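## Task

An LC plug in the rightmost column (column 6 of 6 counting from the left), block 6 of 10 counting down from the top, hole 3 of 4 counting down from the top, is not latched. Press it in until it latches. Kinking a fibre, unlatching any other plug or forcing anything else may fail the task; the robot falling or being left tilted fails it.

## Robot and tools

ROBOT. A LinearBot: an omnidirectional base with a column about 1.7 m high. A carriage rides the column (lift_m, 0 to 1 m) and holds two identical six-joint arms, left and right, each ending in a two-finger gripper. Arm bases sit near 0.57 m + lift_m above the floor, with carriage parts hanging about 0.15 m lower. A hand reaches about 0.78 m from its shoulder but only about 0.38 m below its arm base. The hand is roughly 0.16 m long and 0.1 m wide (0.14 m open); finger tips taper to about 0.005 m thick. Parked joints 1 to 6 are 0, 0.05, 0.05, 1.45, 0, 0. Cameras: carriage_camera (fixed, facing forward, tilted about 20 degrees down), left_wrist_camera and right_wrist_camera (looking past the fingertips). Images are 896x504.

FRAMES. Base frame: metres, origin on the floor below the base centre, x forward, y left, z up. left_hand and right_hand readings are the midpoint between the finger pads in this frame; quat_wxyz gives hand orientation (hand z along the fingers, fingers open along hand y; pointing straight up with joints 1, 5, 6 at 0 is (1, 0, 0, 0)). base_odometry is in the odometry frame (the base frame at scene start), counts wheel turns only, so slip looks like travel; heading in rad, left positive, -3.142 to 3.142. Hand readings tend to sit above the true hand, more so at long reach.

TOOL move. All arguments are optional; omit the action to just read state and pictures.
- base: an object with exactly one key, each a relative offset from where the base last reported itself: translate_m (metres, forward positive, -2 to 2), strafe_m (metres, left positive, -2 to 2) or rotate_rad (radians, counter-clockwise positive, -6.3 to 6.3).
- joints: absolute targets, one key per joint, any subset: lift_m (m, 0 to 1); for each side, left_/right_ joint1_rad (-2.617 to 3.054, yaw about vertical, 0 forward, positive left), joint2_rad (0 to 3.141 shoulder; 0 upper arm back and level, 1.57 vertical, 3.14 forward level), joint3_rad (0 to 3.141 elbow; 0 folded, 3.14 straight), joint4_rad (-1.57 to 1.57 wrist pitch, positive lifts fingertips), joint5_rad (-1.57 to 1.57 wrist yaw, positive swings fingertips to the RIGHT), joint6_rad (-2.094 to 2.094 roll about the fingers, positive clockwise seen from the forearm), gripper_m (0 to 0.093, pad gap in m). Done tolerances: lift 0.004, joints 1 to 6 about 0.02 to 0.105, gripper 0.004.
- speeds: per-action caps: translate_m and strafe_m 0.02 to 0.5 m/s, rotate_rad 0.05 to 1.57 rad/s, lift_m 0.08 to 0.25 m/s (top values are defaults).
- min_time_s: 0.1 to 8 s, the shortest duration of every arm and gripper motion in that action; it makes arm paths straighter.
- cameras: list of camera names, or "all"; omitted or null gives all, [] gives none.
Motions start together; no action exceeds 15 s; base drives time out at 14 s. Unknown keys make a call invalid; out-of-range values get it refused, and a refusal or a stop cancels the rest of that reply's move, wait and finished_scene calls.

TOOL wait: seconds 0 to 10; the robot keeps its last command; returns state and pictures. TOOL zoom_image: camera plus region [x0, y0, x1, y1] in image pixels from the top-left, at most 504 by 504, on that camera's newest picture. TOOL finished_scene: scene (1 or 2); irreversible; the result usually reports success and gives the next task. The goal must hold without the robot afterwards.

RESULTS. "move" reads done or the worst status word. base_status and joint_status: done; off_target (resting short of target, possibly still pushing); contact_stop or time_out (target dropped, holding in place); not_followed (a safety check withheld arm targets, often arms too close; fix by resending one arm's current readings with joint 1 swung away, then the other in a later call); limit_stop_at_motor_heat. on_its_own lists uncommanded behaviour; "held at" is a target. motor_effort is percent of maximum, peak in brackets, error up to a few points plus half the reading; drive_wheels sign means nothing. Joint torques per arm joint in N m, joints 1 to 3 wrapping at ±28. Motor temperatures list per-arm joint values then gripper. The pictures line names image order; frames may lag state slightly. Camera calibration (K, distortion, T_world_to_cam) was supplied and may be slightly off.

HAZARDS. Arms have no contact stop: a blocked arm keeps pushing, then snaps to target when freed, and can overheat. Plug pushing should be gentle and short; check effort and pictures. Motors at 75 °C give MOTOR HOT; at 100 °C the arm goes limp for 30 to 60 s (OVER-TEMPERATURE FAULT). Park arms while thinking or driving. Never let arms collide or press on each other; a hard press ends the scene. The robot tips more easily with the carriage high, arms extended, or when pushing; only images show a lean. If a drive ends pressed against something, back off about 0.2 m. Do not reverse beneath a table edge. Gripper readings in free air can be up to 0.003 m wider than the real gap.

Each tool is called after "Request:" as a command line: name --argument value for each argument, lists and objects as JSON in quotes; but a table of rows of numbers goes row by row, as --pt "numbers of a row", without its own name.

## Session

Request:
move

Scene clock: 0.00 s.
Joint torques (N m): no reading
Motor temperatures (°C): left_arm=[24 40 36 32 25 25 23] | right_arm=[29 35 30 29 25 24 24]
base_odometry: x=+0.000 y=+0.000 heading=+0.000
base_status: not commanded
joint_positions: lift_m=+0.300 left_joint1_rad=-0.005 left_joint2_rad=+0.049 left_joint3_rad=+0.035 left_joint4_rad=+1.414 left_joint5_rad=-0.032 left_joint6_rad=-0.010 left_gripper_m=+0.09396 right_joint1_rad=+0.009 right_joint2_rad=+0.061 right_joint3_rad=+0.035 right_joint4_rad=+1.431 right_joint5_rad=-0.050 right_joint6_rad=-0.027 right_gripper_m=+0.09396
joint_status: not commanded
motor_effort: lift_m=+31 drive_wheels=+0
left_hand: x=+0.2674 y=+0.3008 z=+1.2813 quat_wxyz=(+0.996, -0.016, +0.085, -0.006) (m; base frame)
right_hand: x=+0.2670 y=-0.2866 z=+1.2815 quat_wxyz=(+0.996, -0.026, +0.082, -0.007) (m; base frame)
pictures: carriage_camera, left_wrist_camera, right_wrist_camera

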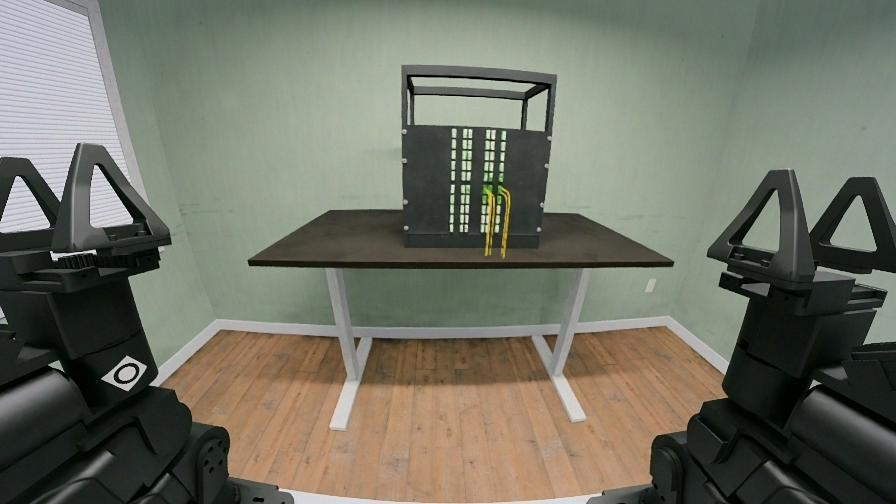

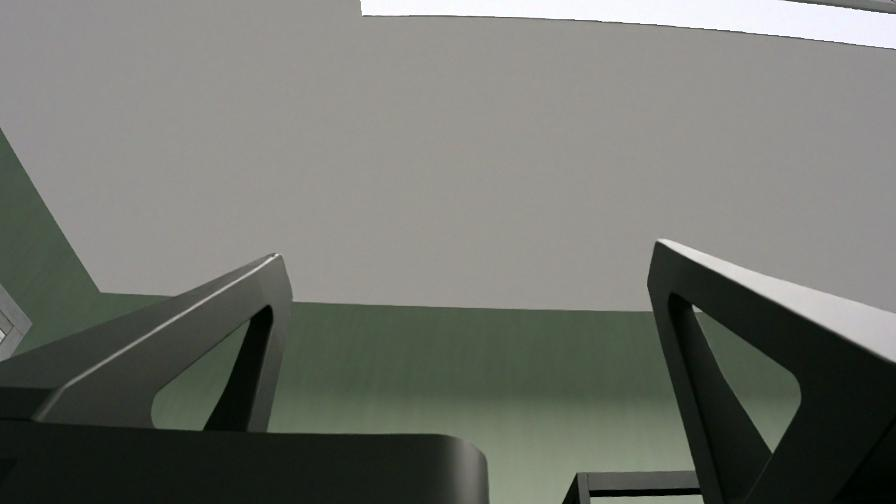

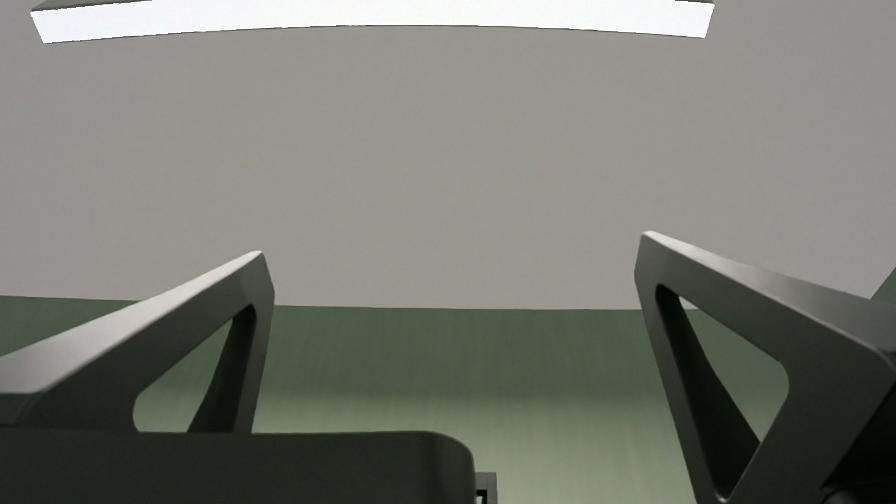

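Request:
zoom_image --camera "carriage_camera" --region '[390, 55, 570, 265]'

Request:
zoom_image --camera "carriage_camera" --region '[440, 120, 520, 265]'

Scaled by 2.400 from the camera's 896x504 image, which has a finer 1280x720 frame.

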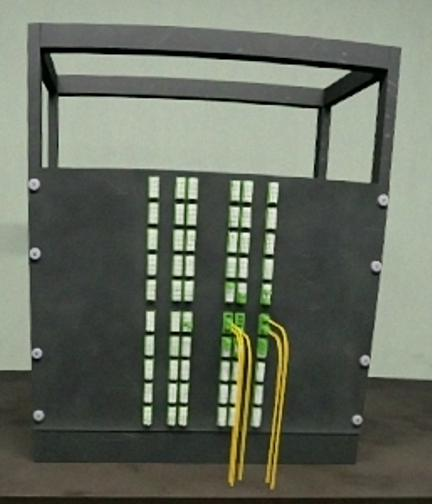

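Scaled by 3.476 from the camera's 896x504 image, which has a finer 1280x720 frame.

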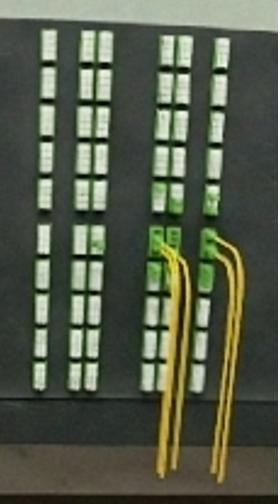

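Request:
move --base '{"translate_m": 0.3}' --speeds '{"translate_m": 0.2}' --cameras '["carriage_camera"]'

Request:
zoom_image --camera "carriage_camera" --region '[440, 90, 580, 290]'

Scene clock: 27.13 s.
Joint torques (N m): left_arm=[0.03 3.44 5.11 -0.09 0.04 0.07] | right_arm=[-0.01 2.51 7.16 -0.08 0.02 0.11]
Motor temperatures (°C): left_arm=[24 40 37 31 25 25 23] | right_arm=[29 35 32 29 25 23 24]
move: done
base_odometry: x=+0.300 y=+0.000 heading=+0.001
base_status: done
joint_positions: lift_m=+0.300 left_joint1_rad=-0.005 left_joint2_rad=+0.049 left_joint3_rad=+0.035 left_joint4_rad=+1.414 left_joint5_rad=-0.032 left_joint6_rad=-0.010 left_gripper_m=+0.09396 right_joint1_rad=+0.009 right_joint2_rad=+0.061 right_joint3_rad=+0.035 right_joint4_rad=+1.431 right_joint5_rad=-0.050 right_joint6_rad=-0.027 right_gripper_m=+0.09396
joint_status: not commanded
motor_effort: lift_m=+31(32) drive_wheels=-5(14)
left_hand: x=+0.2674 y=+0.3008 z=+1.2813 quat_wxyz=(+0.996, -0.016, +0.085, -0.006) (m; base frame)
right_hand: x=+0.2672 y=-0.2866 z=+1.2815 quat_wxyz=(+0.996, -0.026, +0.083, -0.007) (m; base frame)
pictures: carriage_camera

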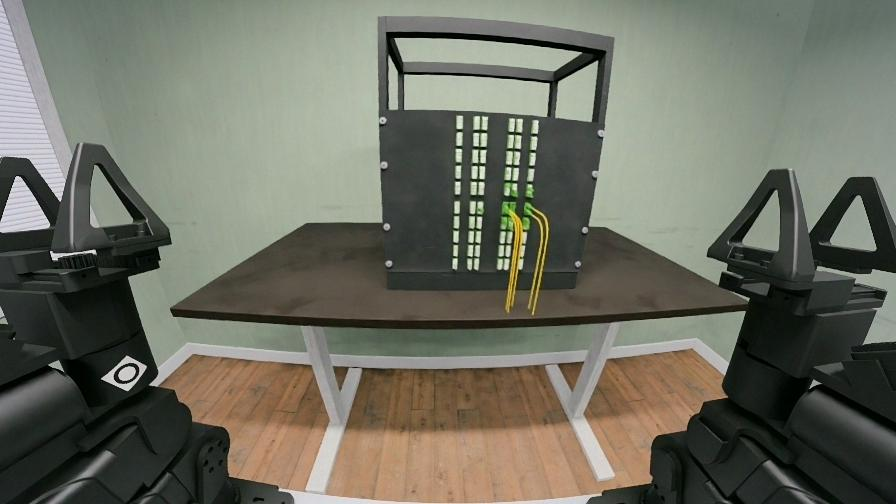

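Scaled by 2.520 from the camera's 896x504 image, which has a finer 1280x720 frame.

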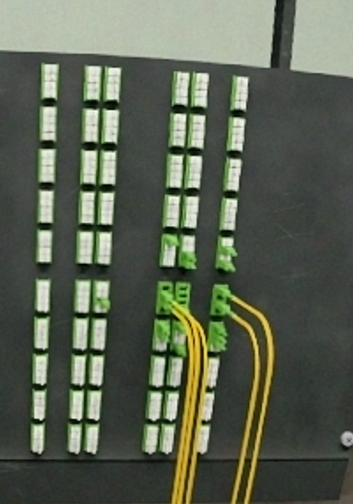

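Request:
move --base '{"strafe_m": 0.08}' --joints '{"right_joint1_rad": 0, "right_joint2_rad": 1.2, "right_joint3_rad": 1.2, "right_joint4_rad": 0.0, "right_joint5_rad": 0, "right_joint6_rad": 0}' --min_time_s 3 --speeds '{"strafe_m": 0.1}' --cameras '["carriage_camera", "right_wrist_camera"]'

Scene clock: 43.87 s.
Joint torques (N m): left_arm=[0.01 3.47 5.14 -0.08 0.04 0.07] | right_arm=[-0.5 -3.85 12.85 2.59 0.11 0.22]
Motor temperatures (°C): left_arm=[24 40 37 30 25 25 23] | right_arm=[29 35 34 29 25 23 24]
move: done
base_odometry: x=+0.300 y=+0.080 heading=+0.001
base_status: done
joint_positions: lift_m=+0.300 left_joint1_rad=-0.005 left_joint2_rad=+0.049 left_joint3_rad=+0.035 left_joint4_rad=+1.414 left_joint5_rad=-0.032 left_joint6_rad=-0.010 left_gripper_m=+0.09396 right_joint1_rad=+0.006 right_joint2_rad=+1.195 right_joint3_rad=+1.158 right_joint4_rad=-0.004 right_joint5_rad=-0.011 right_joint6_rad=-0.012 right_gripper_m=+0.09396
joint_status: all done
motor_effort: lift_m=+31(32) drive_wheels=+0(11)
left_hand: x=+0.2674 y=+0.3008 z=+1.2813 quat_wxyz=(+0.996, -0.016, +0.085, -0.006) (m; base frame)
right_hand: x=+0.6393 y=-0.2911 z=+1.2560 quat_wxyz=(+0.692, -0.011, +0.721, +0.002) (m; base frame)
pictures: carriage_camera, right_wrist_camera
camera_calibration:
right_wrist_camera: T_world_to_cam=[[-0.00587685, -0.999424, -0.0334318, -0.241276], [-0.607279, 0.0301283, -0.793917, 1.39777], [0.794467, 0.0156367, -0.607106, 0.382541], [0, 0, 0, 1]] pos_world=[0.543503, -0.289231, 1.33389]

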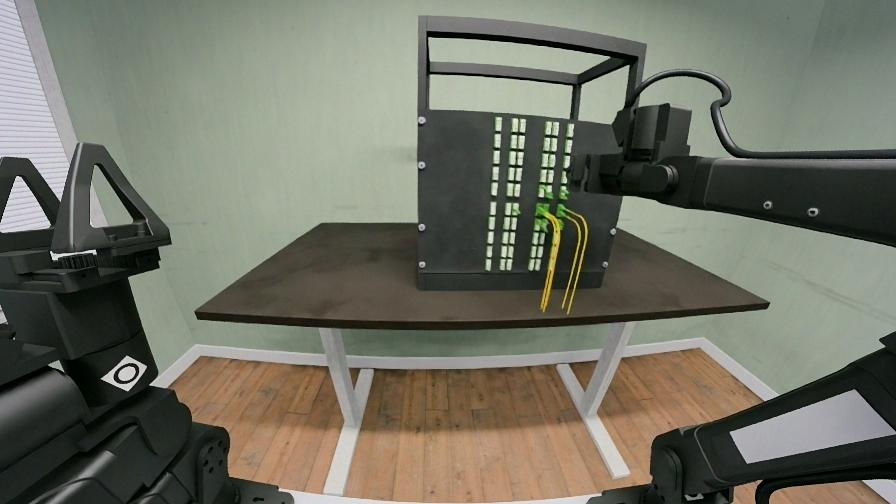

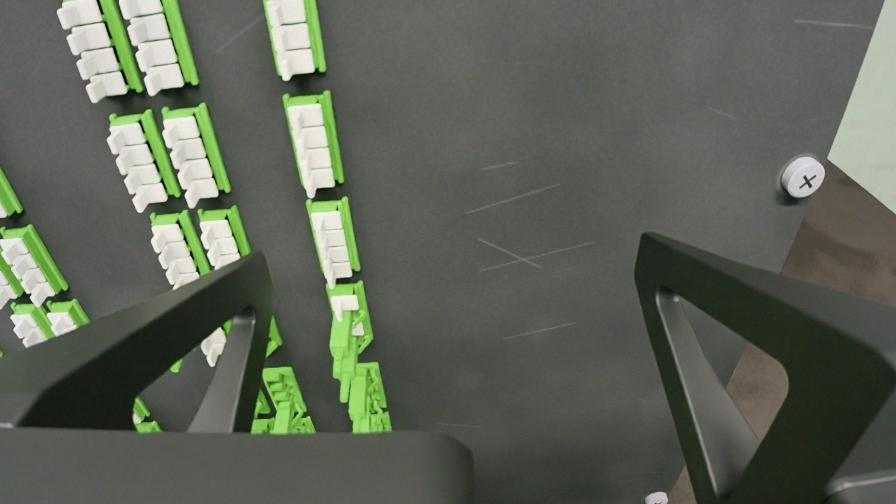

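Request:
zoom_image --camera "carriage_camera" --region '[480, 90, 660, 230]'

Request:
zoom_image --camera "right_wrist_camera" --region '[230, 200, 480, 440]'

Scaled by 2.800 from the camera's 896x504 image, which has a finer 1280x720 frame.

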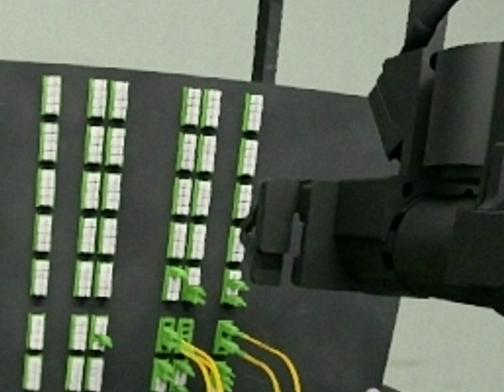

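Scaled by 2.016 from the camera's 896x504 image, which has a finer 1280x720 frame.

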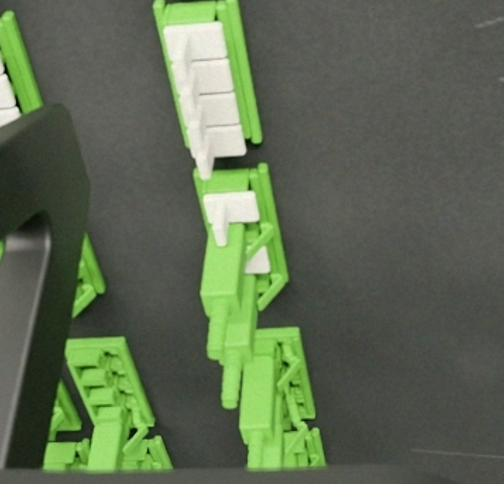

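Request:
move --base '{"strafe_m": 0.04}' --joints '{"right_joint2_rad": 1.111, "right_joint3_rad": 0.69, "right_joint4_rad": 1.059}' --min_time_s 2.5 --speeds '{"strafe_m": 0.1}' --cameras '[]'

Request:
move --joints '{"lift_m": 0.15}' --speeds '{"lift_m": 0.1}'

Scene clock: 80.40 s.
Joint torques (N m): left_arm=[0.01 3.47 5.14 -0.09 0.04 0.07] | right_arm=[-0.38 -4.7 7.16 2.06 0.09 0.22]
Motor temperatures (°C): left_arm=[24 40 38 29 25 25 23] | right_arm=[29 35 46 34 25 23 24]
move: done
base_odometry: x=+0.300 y=+0.120 heading=+0.001
base_status: done
joint_positions: lift_m=+0.300 left_joint1_rad=-0.005 left_joint2_rad=+0.049 left_joint3_rad=+0.035 left_joint4_rad=+1.414 left_joint5_rad=-0.032 left_joint6_rad=-0.010 left_gripper_m=+0.09396 right_joint1_rad=+0.005 right_joint2_rad=+1.128 right_joint3_rad=+0.701 right_joint4_rad=+1.039 right_joint5_rad=-0.009 right_joint6_rad=-0.012 right_gripper_m=+0.09396
joint_status: all done
motor_effort: lift_m=+31(32) drive_wheels=+0(10)
left_hand: x=+0.2674 y=+0.3008 z=+1.2813 quat_wxyz=(+0.996, -0.016, +0.085, -0.006) (m; base frame)
right_hand: x=+0.5796 y=-0.2924 z=+1.3023 quat_wxyz=(+0.887, -0.008, +0.461, -0.001) (m; base frame)
pictures: none
No camera images: "cameras" was empty.

Scene clock: 82.30 s.
Joint torques (N m): left_arm=[0.02 3.48 5.11 -0.09 0.04 0.07] | right_arm=[-0.31 -4.42 7.73 1.96 0.08 0.22]
Motor temperatures (°C): left_arm=[24 40 38 29 25 25 23] | right_arm=[29 35 46 33 25 23 24]
move: done
base_odometry: x=+0.300 y=+0.120 heading=+0.001
base_status: not commanded
joint_positions: lift_m=+0.150 left_joint1_rad=-0.005 left_joint2_rad=+0.049 left_joint3_rad=+0.035 left_joint4_rad=+1.414 left_joint5_rad=-0.032 left_joint6_rad=-0.010 left_gripper_m=+0.09396 right_joint1_rad=+0.005 right_joint2_rad=+1.125 right_joint3_rad=+0.695 right_joint4_rad=+1.045 right_joint5_rad=-0.009 right_joint6_rad=-0.012 right_gripper_m=+0.09396
joint_status: all done
motor_effort: lift_m=+30(35) drive_wheels=+0(0)
left_hand: x=+0.2674 y=+0.3008 z=+1.1313 quat_wxyz=(+0.996, -0.016, +0.085, -0.006) (m; base frame)
right_hand: x=+0.5780 y=-0.2924 z=+1.1523 quat_wxyz=(+0.888, -0.008, +0.460, -0.001) (m; base frame)
pictures: carriage_camera, left_wrist_camera, right_wrist_camera
camera_calibration:
carriage_camera: T_world_to_cam=[[-0.0103155, -0.999808, 0.016669, -0.0162802], [-0.368317, -0.0116988, -0.929627, 1.08791], [0.929643, -0.015729, -0.368126, 0.302802], [0, 0, 0, 1]] pos_world=[0.119029, 0.00121295, 1.12309]
left_wrist_camera: T_world_to_cam=[[0.045677, -0.998236, 0.0379182, 0.249388], [0.710912, 0.00581632, -0.703257, 0.608168], [0.701796, 0.0590792, 0.709923, -0.888356], [0, 0, 0, 1]] pos_world=[0.1797, 0.297894, 1.04891]
right_wrist_camera: T_world_to_cam=[[0.0144114, -0.999263, -0.0355838, -0.255532], [0.00351134, 0.0356379, -0.999359, 1.16354], [0.99989, 0.0142772, 0.00402234, -0.454962], [0, 0, 0, 1]] pos_world=[0.454509, -0.290314, 1.15553]

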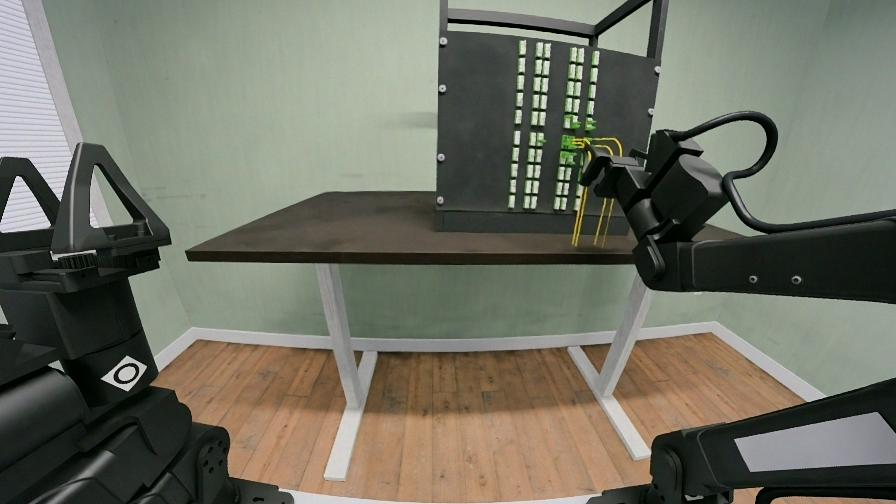

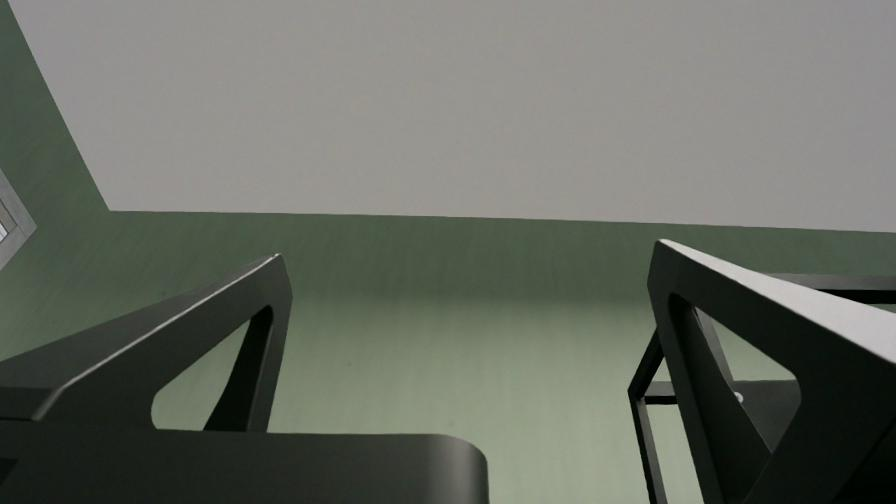

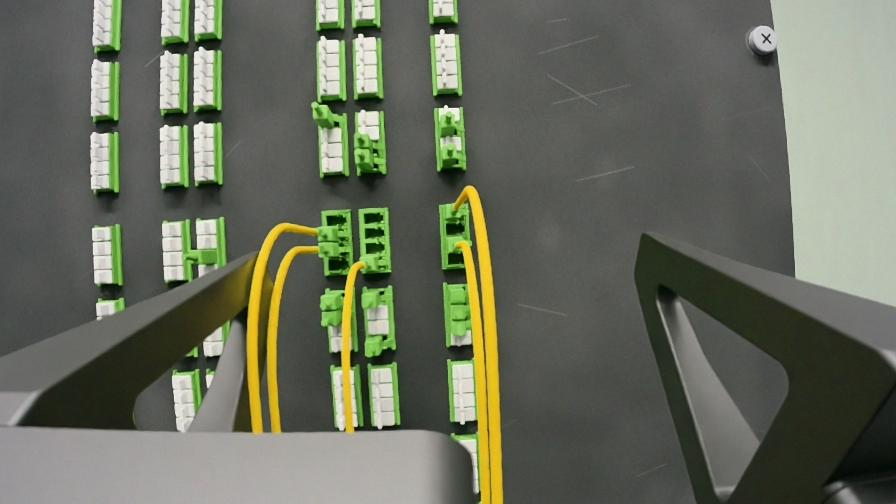

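Request:
zoom_image --camera "right_wrist_camera" --region '[400, 170, 520, 370]'

Request:
zoom_image --camera "right_wrist_camera" --region '[300, 80, 500, 440]'

Request:
zoom_image --camera "carriage_camera" --region '[540, 90, 680, 260]'

Scaled by 2.520 from the camera's 896x504 image, which has a finer 1280x720 frame.

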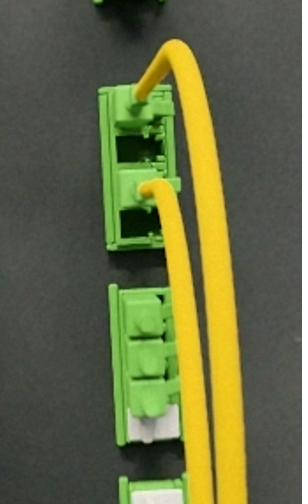

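Scaled by 1.400 from the camera's 896x504 image, which has a finer 1280x720 frame.

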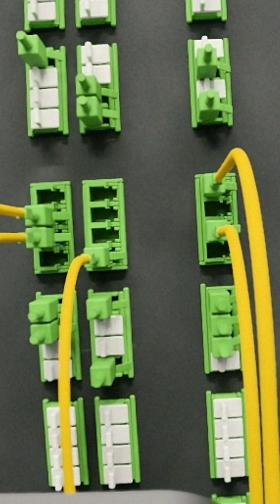

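Scaled by 2.965 from the camera's 896x504 image, which has a finer 1280x720 frame.

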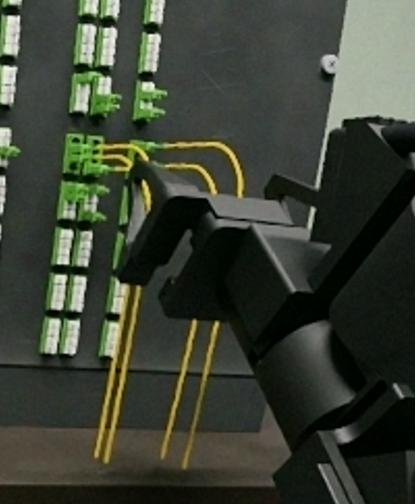

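Request:
zoom_image --camera "right_wrist_camera" --region '[180, 200, 400, 450]'

Scaled by 2.016 from the camera's 896x504 image, which has a finer 1280x720 frame.

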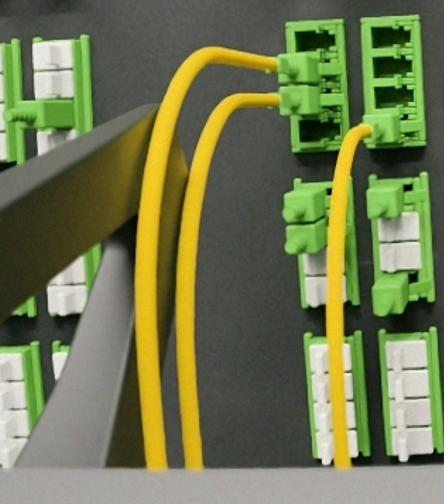

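Request:
zoom_image --camera "carriage_camera" --region '[555, 120, 640, 200]'

Scaled by 5.929 from the camera's 896x504 image, which has a finer 1280x720 frame.

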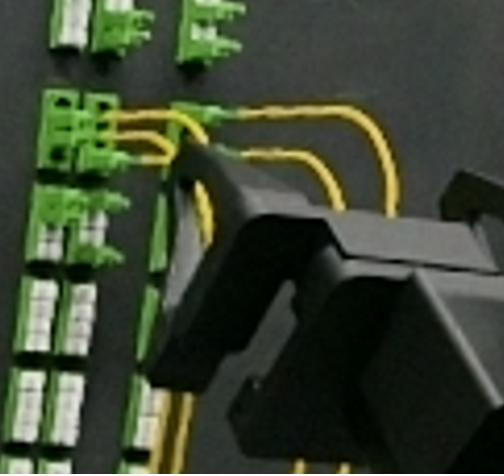

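Request:
move --base '{"translate_m": -0.1}' --speeds '{"translate_m": 0.1}' --cameras '["carriage_camera", "right_wrist_camera"]'

Request:
zoom_image --camera "right_wrist_camera" --region '[300, 150, 500, 450]'

Request:
zoom_image --camera "carriage_camera" --region '[520, 120, 640, 260]'

Scene clock: 171.00 s.
Joint torques (N m): left_arm=[0.03 3.47 5.15 -0.07 0.04 0.07] | right_arm=[-0.38 -4.37 7.68 1.92 0.09 0.22]
Motor temperatures (°C): left_arm=[24 39 38 27 24 24 22] | right_arm=[28 36 39 33 24 23 23]
move: done
base_odometry: x=+0.200 y=+0.120 heading=+0.001
base_status: done
joint_positions: lift_m=+0.150 left_joint1_rad=-0.005 left_joint2_rad=+0.049 left_joint3_rad=+0.035 left_joint4_rad=+1.412 left_joint5_rad=-0.032 left_joint6_rad=-0.010 left_gripper_m=+0.09396 right_joint1_rad=+0.005 right_joint2_rad=+1.123 right_joint3_rad=+0.695 right_joint4_rad=+1.048 right_joint5_rad=-0.009 right_joint6_rad=-0.012 right_gripper_m=+0.09396
joint_status: not commanded
motor_effort: lift_m=+31(31) drive_wheels=+0(11)
left_hand: x=+0.2677 y=+0.3008 z=+1.1313 quat_wxyz=(+0.996, -0.016, +0.086, -0.006) (m; base frame)
right_hand: x=+0.5772 y=-0.2924 z=+1.1533 quat_wxyz=(+0.889, -0.008, +0.458, -0.001) (m; base frame)
pictures: carriage_camera, right_wrist_camera
camera_calibration:
carriage_camera: T_world_to_cam=[[-0.0103155, -0.999808, 0.016669, -0.0162802], [-0.368317, -0.0116988, -0.929627, 1.08791], [0.929643, -0.015729, -0.368126, 0.302802], [0, 0, 0, 1]] pos_world=[0.119029, 0.00121295, 1.12309]
right_wrist_camera: T_world_to_cam=[[0.0145459, -0.999263, -0.0355305, -0.255626], [0.00730895, 0.0356396, -0.999338, 1.16229], [0.999867, 0.0142766, 0.00782197, -0.458558], [0, 0, 0, 1]] pos_world=[0.45372, -0.290314, 1.15603]

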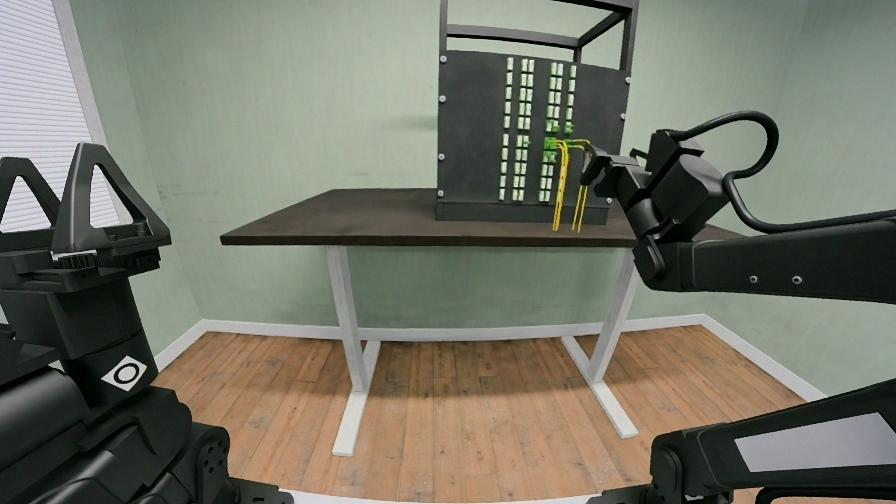

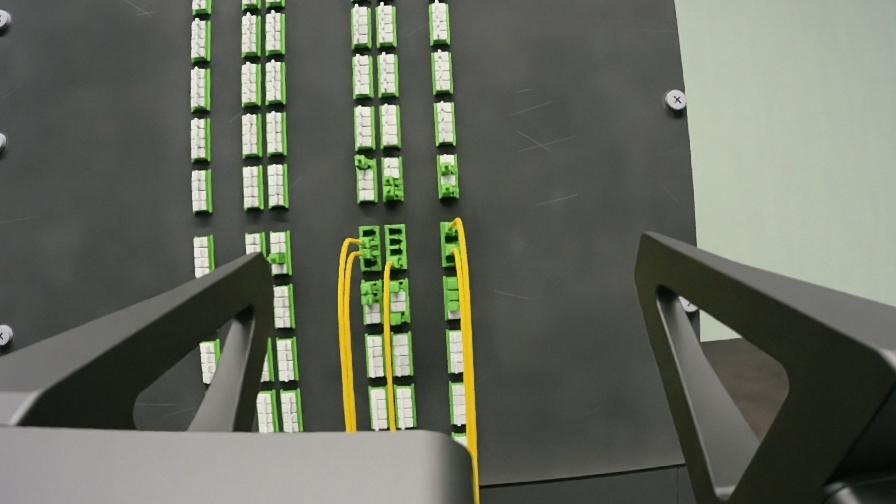

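Scaled by 1.680 from the camera's 896x504 image, which has a finer 1280x720 frame.

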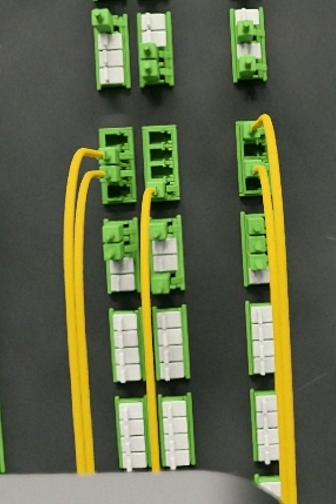

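Scaled by 3.600 from the camera's 896x504 image, which has a finer 1280x720 frame.

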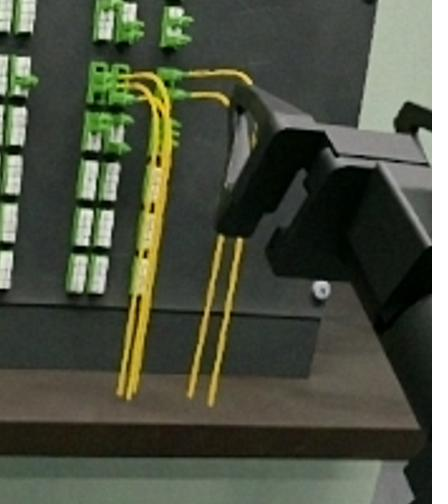

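Request:
move --base '{"rotate_rad": 0.03}' --joints '{"right_joint1_rad": 0.005, "right_joint2_rad": 1.182, "right_joint3_rad": 1.385, "right_joint4_rad": -0.17, "right_joint6_rad": -0.047, "right_gripper_m": 0.03}' --min_time_s 3 --speeds '{"rotate_rad": 0.05}' --cameras '[]'

Request:
move --base '{"strafe_m": -0.023}' --speeds '{"strafe_m": 0.04}' --cameras '["carriage_camera", "right_wrist_camera"]'

Scene clock: 243.60 s.
Joint torques (N m): left_arm=[0.02 3.45 5.12 -0.07 0.04 0.07] | right_arm=[0.08 -3.36 12.22 2.57 0.08 0]
Motor temperatures (°C): left_arm=[24 38 37 26 24 24 22] | right_arm=[28 35 40 33 24 23 23]
move: done
base_odometry: x=+0.200 y=+0.120 heading=+0.030
base_status: done
joint_positions: lift_m=+0.150 left_joint1_rad=-0.005 left_joint2_rad=+0.049 left_joint3_rad=+0.035 left_joint4_rad=+1.412 left_joint5_rad=-0.032 left_joint6_rad=-0.010 left_gripper_m=+0.09396 right_joint1_rad=+0.004 right_joint2_rad=+1.176 right_joint3_rad=+1.345 right_joint4_rad=-0.174 right_joint5_rad=-0.008 right_joint6_rad=-0.035 right_gripper_m=+0.03011
joint_status: all done
motor_effort: lift_m=+31(31) drive_wheels=-4(8)
left_hand: x=+0.2677 y=+0.3008 z=+1.1313 quat_wxyz=(+0.996, -0.016, +0.086, -0.006) (m; base frame)
right_hand: x=+0.6194 y=-0.2925 z=+1.1624 quat_wxyz=(+0.705, -0.017, +0.709, -0.008) (m; base frame)
pictures: none
No camera images: "cameras" was empty.

Scene clock: 244.63 s.
Joint torques (N m): left_arm=[0.02 3.45 5.11 -0.07 0.04 0.07] | right_arm=[0.06 -3.36 12.18 2.6 0.05 -0.01]
Motor temperatures (°C): left_arm=[24 38 37 26 24 24 22] | right_arm=[28 35 40 34 24 23 23]
move: done
base_odometry: x=+0.201 y=+0.098 heading=+0.030
base_status: done
joint_positions: lift_m=+0.150 left_joint1_rad=-0.005 left_joint2_rad=+0.049 left_joint3_rad=+0.035 left_joint4_rad=+1.412 left_joint5_rad=-0.032 left_joint6_rad=-0.010 left_gripper_m=+0.09396 right_joint1_rad=+0.004 right_joint2_rad=+1.177 right_joint3_rad=+1.345 right_joint4_rad=-0.176 right_joint5_rad=-0.007 right_joint6_rad=-0.035 right_gripper_m=+0.03011
joint_status: not commanded
motor_effort: lift_m=+30(31) drive_wheels=+3(6)
left_hand: x=+0.2677 y=+0.3008 z=+1.1313 quat_wxyz=(+0.996, -0.016, +0.086, -0.006) (m; base frame)
right_hand: x=+0.6195 y=-0.2927 z=+1.1616 quat_wxyz=(+0.704, -0.016, +0.710, -0.008) (m; base frame)
pictures: carriage_camera, right_wrist_camera
camera_calibration:
carriage_camera: T_world_to_cam=[[-0.0103155, -0.999808, 0.016669, -0.0162802], [-0.368317, -0.0116988, -0.929627, 1.08791], [0.929643, -0.015729, -0.368126, 0.302802], [0, 0, 0, 1]] pos_world=[0.119029, 0.00121295, 1.12309]
right_wrist_camera: T_world_to_cam=[[-0.0106897, -0.99988, -0.011245, -0.269067], [-0.580562, 0.0153622, -0.814071, 1.31335], [0.814146, -0.00217376, -0.580656, 0.292837], [0, 0, 0, 1]] pos_world=[0.521195, -0.288574, 1.23618]

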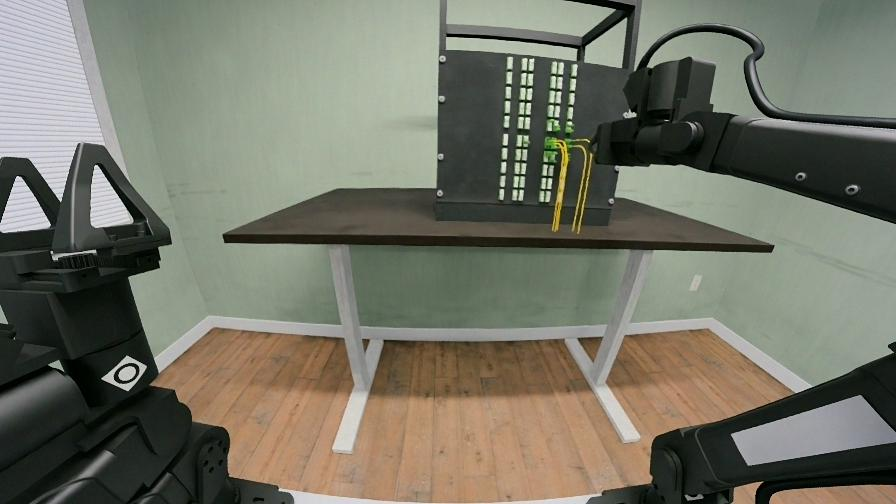

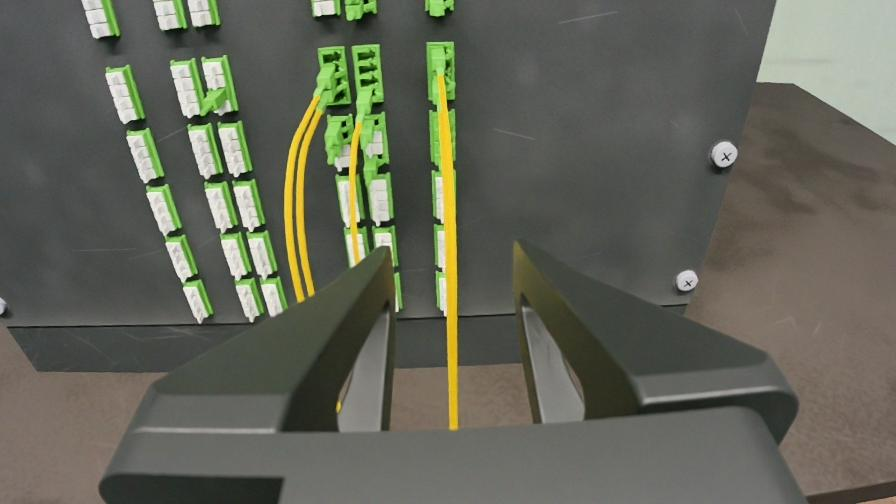

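Request:
zoom_image --camera "right_wrist_camera" --region '[300, 20, 500, 220]'

Request:
zoom_image --camera "right_wrist_camera" --region '[400, 20, 480, 100]'

Scaled by 2.520 from the camera's 896x504 image, which has a finer 1280x720 frame.

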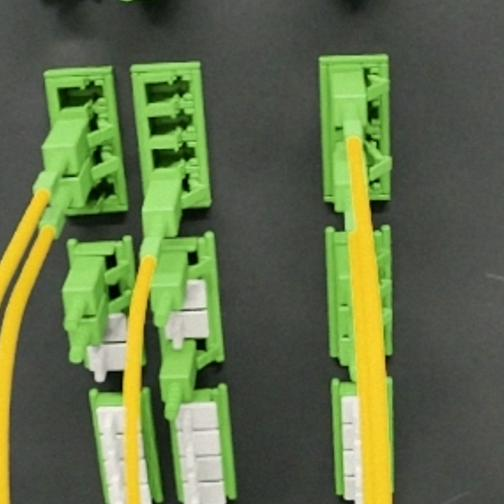

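Scaled by 6.300 from the camera's 896x504 image, which has a finer 1280x720 frame.

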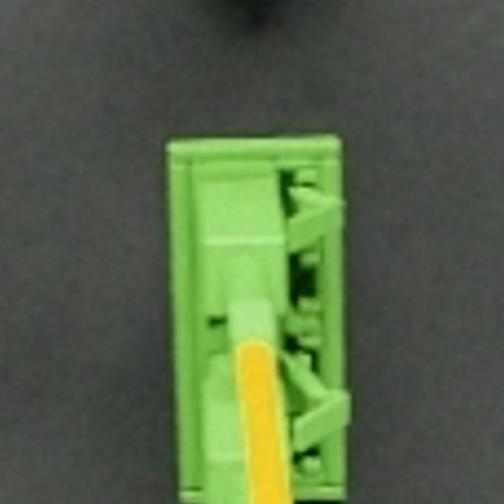

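Request:
zoom_image --camera "carriage_camera" --region '[425, 45, 465, 225]'

Request:
zoom_image --camera "carriage_camera" --region '[590, 45, 640, 225]'

Scaled by 2.800 from the camera's 896x504 image, which has a finer 1280x720 frame.

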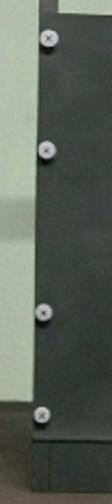

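Scaled by 2.800 from the camera's 896x504 image, which has a finer 1280x720 frame.

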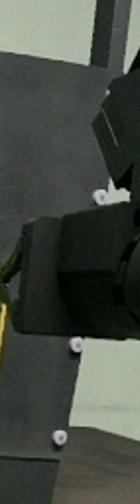

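Request:
move --base '{"strafe_m": -0.029}' --joints '{"right_joint1_rad": 0.005, "right_joint2_rad": 1.232, "right_joint3_rad": 1.496, "right_joint4_rad": -0.323, "right_joint5_rad": -0.2, "right_joint6_rad": -0.065}' --min_time_s 2 --speeds '{"strafe_m": 0.04}' --cameras '["carriage_camera", "right_wrist_camera"]'

Request:
zoom_image --camera "right_wrist_camera" --region '[380, 0, 560, 180]'

Scene clock: 368.10 s.
Joint torques (N m): left_arm=[0.02 3.47 5.14 -0.07 0.04 0.07] | right_arm=[-0.05 -3.58 12.01 2.61 -0.11 0]
Motor temperatures (°C): left_arm=[24 37 37 25 24 24 21] | right_arm=[27 33 54 42 24 22 23]
move: done
base_odometry: x=+0.201 y=+0.069 heading=+0.030
base_status: done
joint_positions: lift_m=+0.150 left_joint1_rad=-0.005 left_joint2_rad=+0.049 left_joint3_rad=+0.035 left_joint4_rad=+1.412 left_joint5_rad=-0.032 left_joint6_rad=-0.010 left_gripper_m=+0.09396 right_joint1_rad=+0.005 right_joint2_rad=+1.226 right_joint3_rad=+1.456 right_joint4_rad=-0.328 right_joint5_rad=-0.189 right_joint6_rad=-0.053 right_gripper_m=+0.03011
joint_status: all done
motor_effort: lift_m=+31(31) drive_wheels=+0(11)
left_hand: x=+0.2677 y=+0.3008 z=+1.1313 quat_wxyz=(+0.996, -0.016, +0.086, -0.006) (m; base frame)
right_hand: x=+0.6207 y=-0.2612 z=+1.1587 quat_wxyz=(+0.670, -0.085, +0.735, +0.054) (m; base frame)
pictures: carriage_camera, right_wrist_camera
camera_calibration:
carriage_camera: T_world_to_cam=[[-0.0103155, -0.999808, 0.016669, -0.0162802], [-0.368317, -0.0116988, -0.929627, 1.08791], [0.929643, -0.015729, -0.368126, 0.302802], [0, 0, 0, 1]] pos_world=[0.119029, 0.00121295, 1.12309]
right_wrist_camera: T_world_to_cam=[[0.17145, -0.98514, -0.0101908, -0.347943], [-0.641602, -0.1038, -0.759981, 1.25531], [0.74763, 0.136837, -0.649865, 0.448061], [0, 0, 0, 1]] pos_world=[0.530079, -0.273783, 1.24164]

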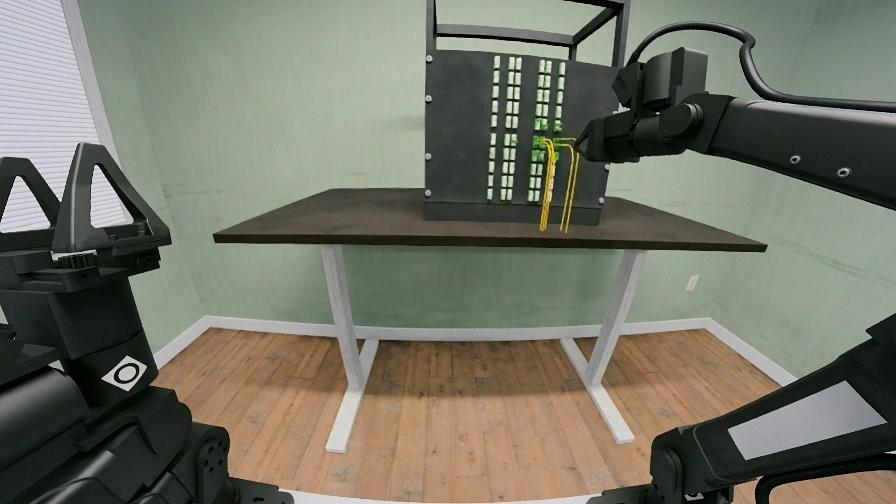

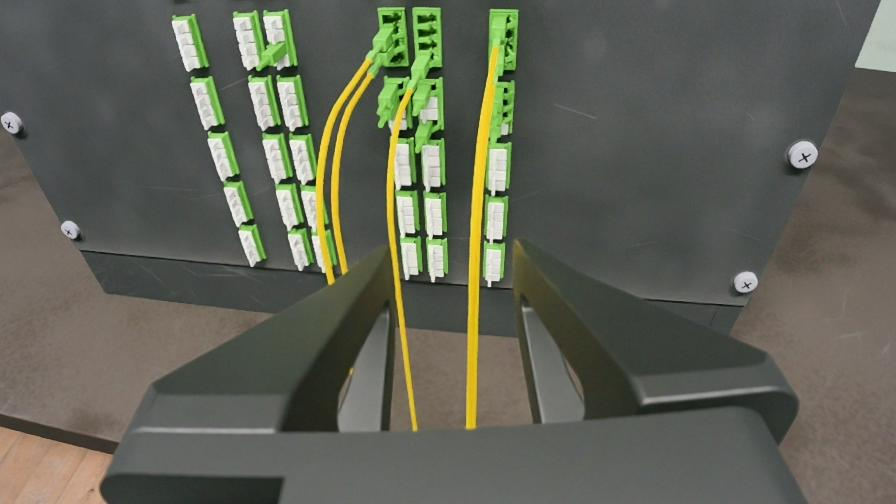

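Scaled by 2.800 from the camera's 896x504 image, which has a finer 1280x720 frame.

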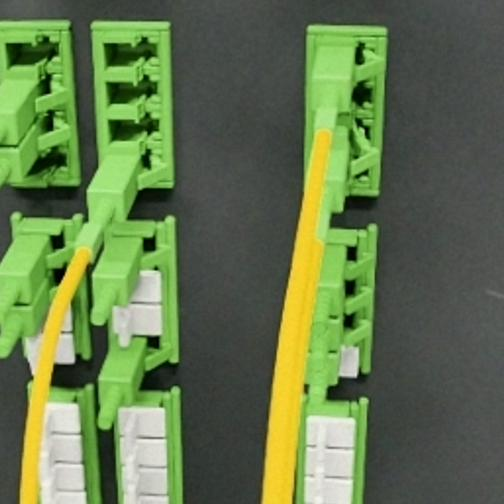

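Request:
move --base '{"translate_m": 0.05}' --speeds '{"translate_m": 0.04}' --cameras '["carriage_camera", "right_wrist_camera"]'

Request:
zoom_image --camera "right_wrist_camera" --region '[380, 0, 560, 180]'

Scene clock: 381.20 s.
Joint torques (N m): left_arm=[0.02 3.45 5.18 -0.07 0.04 0.07] | right_arm=[-0.05 -3.82 11.85 2.64 -0.11 -0.01]
Motor temperatures (°C): left_arm=[24 37 37 25 24 24 21] | right_arm=[27 33 55 43 24 22 23]
move: done
base_odometry: x=+0.251 y=+0.070 heading=+0.029
base_status: done
joint_positions: lift_m=+0.150 left_joint1_rad=-0.005 left_joint2_rad=+0.049 left_joint3_rad=+0.035 left_joint4_rad=+1.413 left_joint5_rad=-0.032 left_joint6_rad=-0.010 left_gripper_m=+0.09396 right_joint1_rad=+0.005 right_joint2_rad=+1.230 right_joint3_rad=+1.459 right_joint4_rad=-0.332 right_joint5_rad=-0.190 right_joint6_rad=-0.053 right_gripper_m=+0.03011
joint_status: not commanded
motor_effort: lift_m=+30(31) drive_wheels=-3(8)
left_hand: x=+0.2676 y=+0.3008 z=+1.1313 quat_wxyz=(+0.996, -0.016, +0.086, -0.006) (m; base frame)
right_hand: x=+0.6215 y=-0.2610 z=+1.1577 quat_wxyz=(+0.668, -0.085, +0.737, +0.055) (m; base frame)
pictures: carriage_camera, right_wrist_camera
camera_calibration:
carriage_camera: T_world_to_cam=[[-0.0103155, -0.999808, 0.016669, -0.0162802], [-0.368317, -0.0116988, -0.929627, 1.08791], [0.929643, -0.015729, -0.368126, 0.302802], [0, 0, 0, 1]] pos_world=[0.119029, 0.00121295, 1.12309]
right_wrist_camera: T_world_to_cam=[[0.172578, -0.984938, -0.0107237, -0.34794], [-0.645167, -0.104804, -0.75682, 1.25333], [0.744296, 0.137529, -0.653536, 0.453294], [0, 0, 0, 1]] pos_world=[0.531266, -0.273686, 1.24105]

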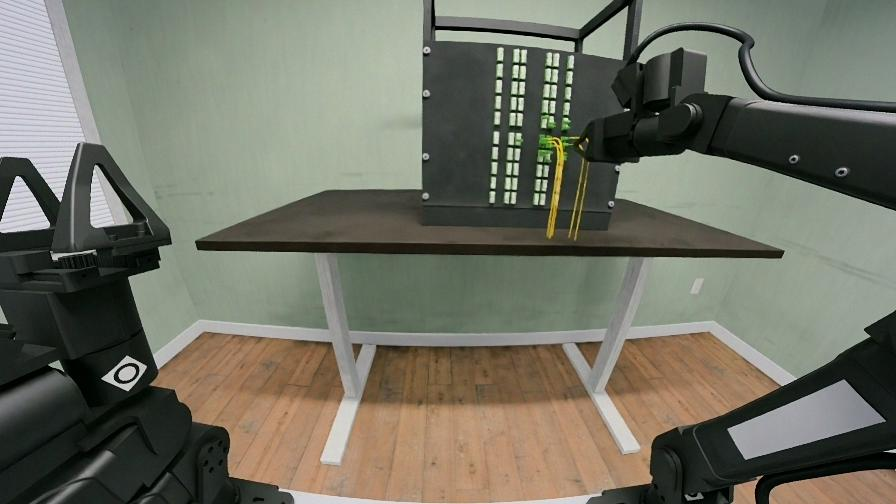

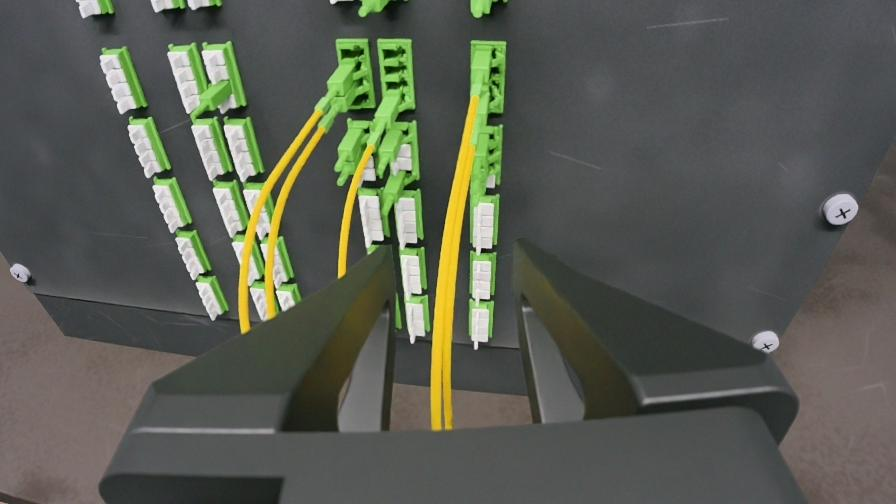

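Scaled by 2.800 from the camera's 896x504 image, which has a finer 1280x720 frame.

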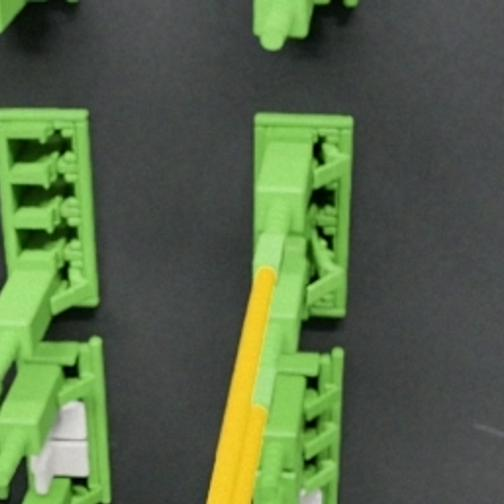

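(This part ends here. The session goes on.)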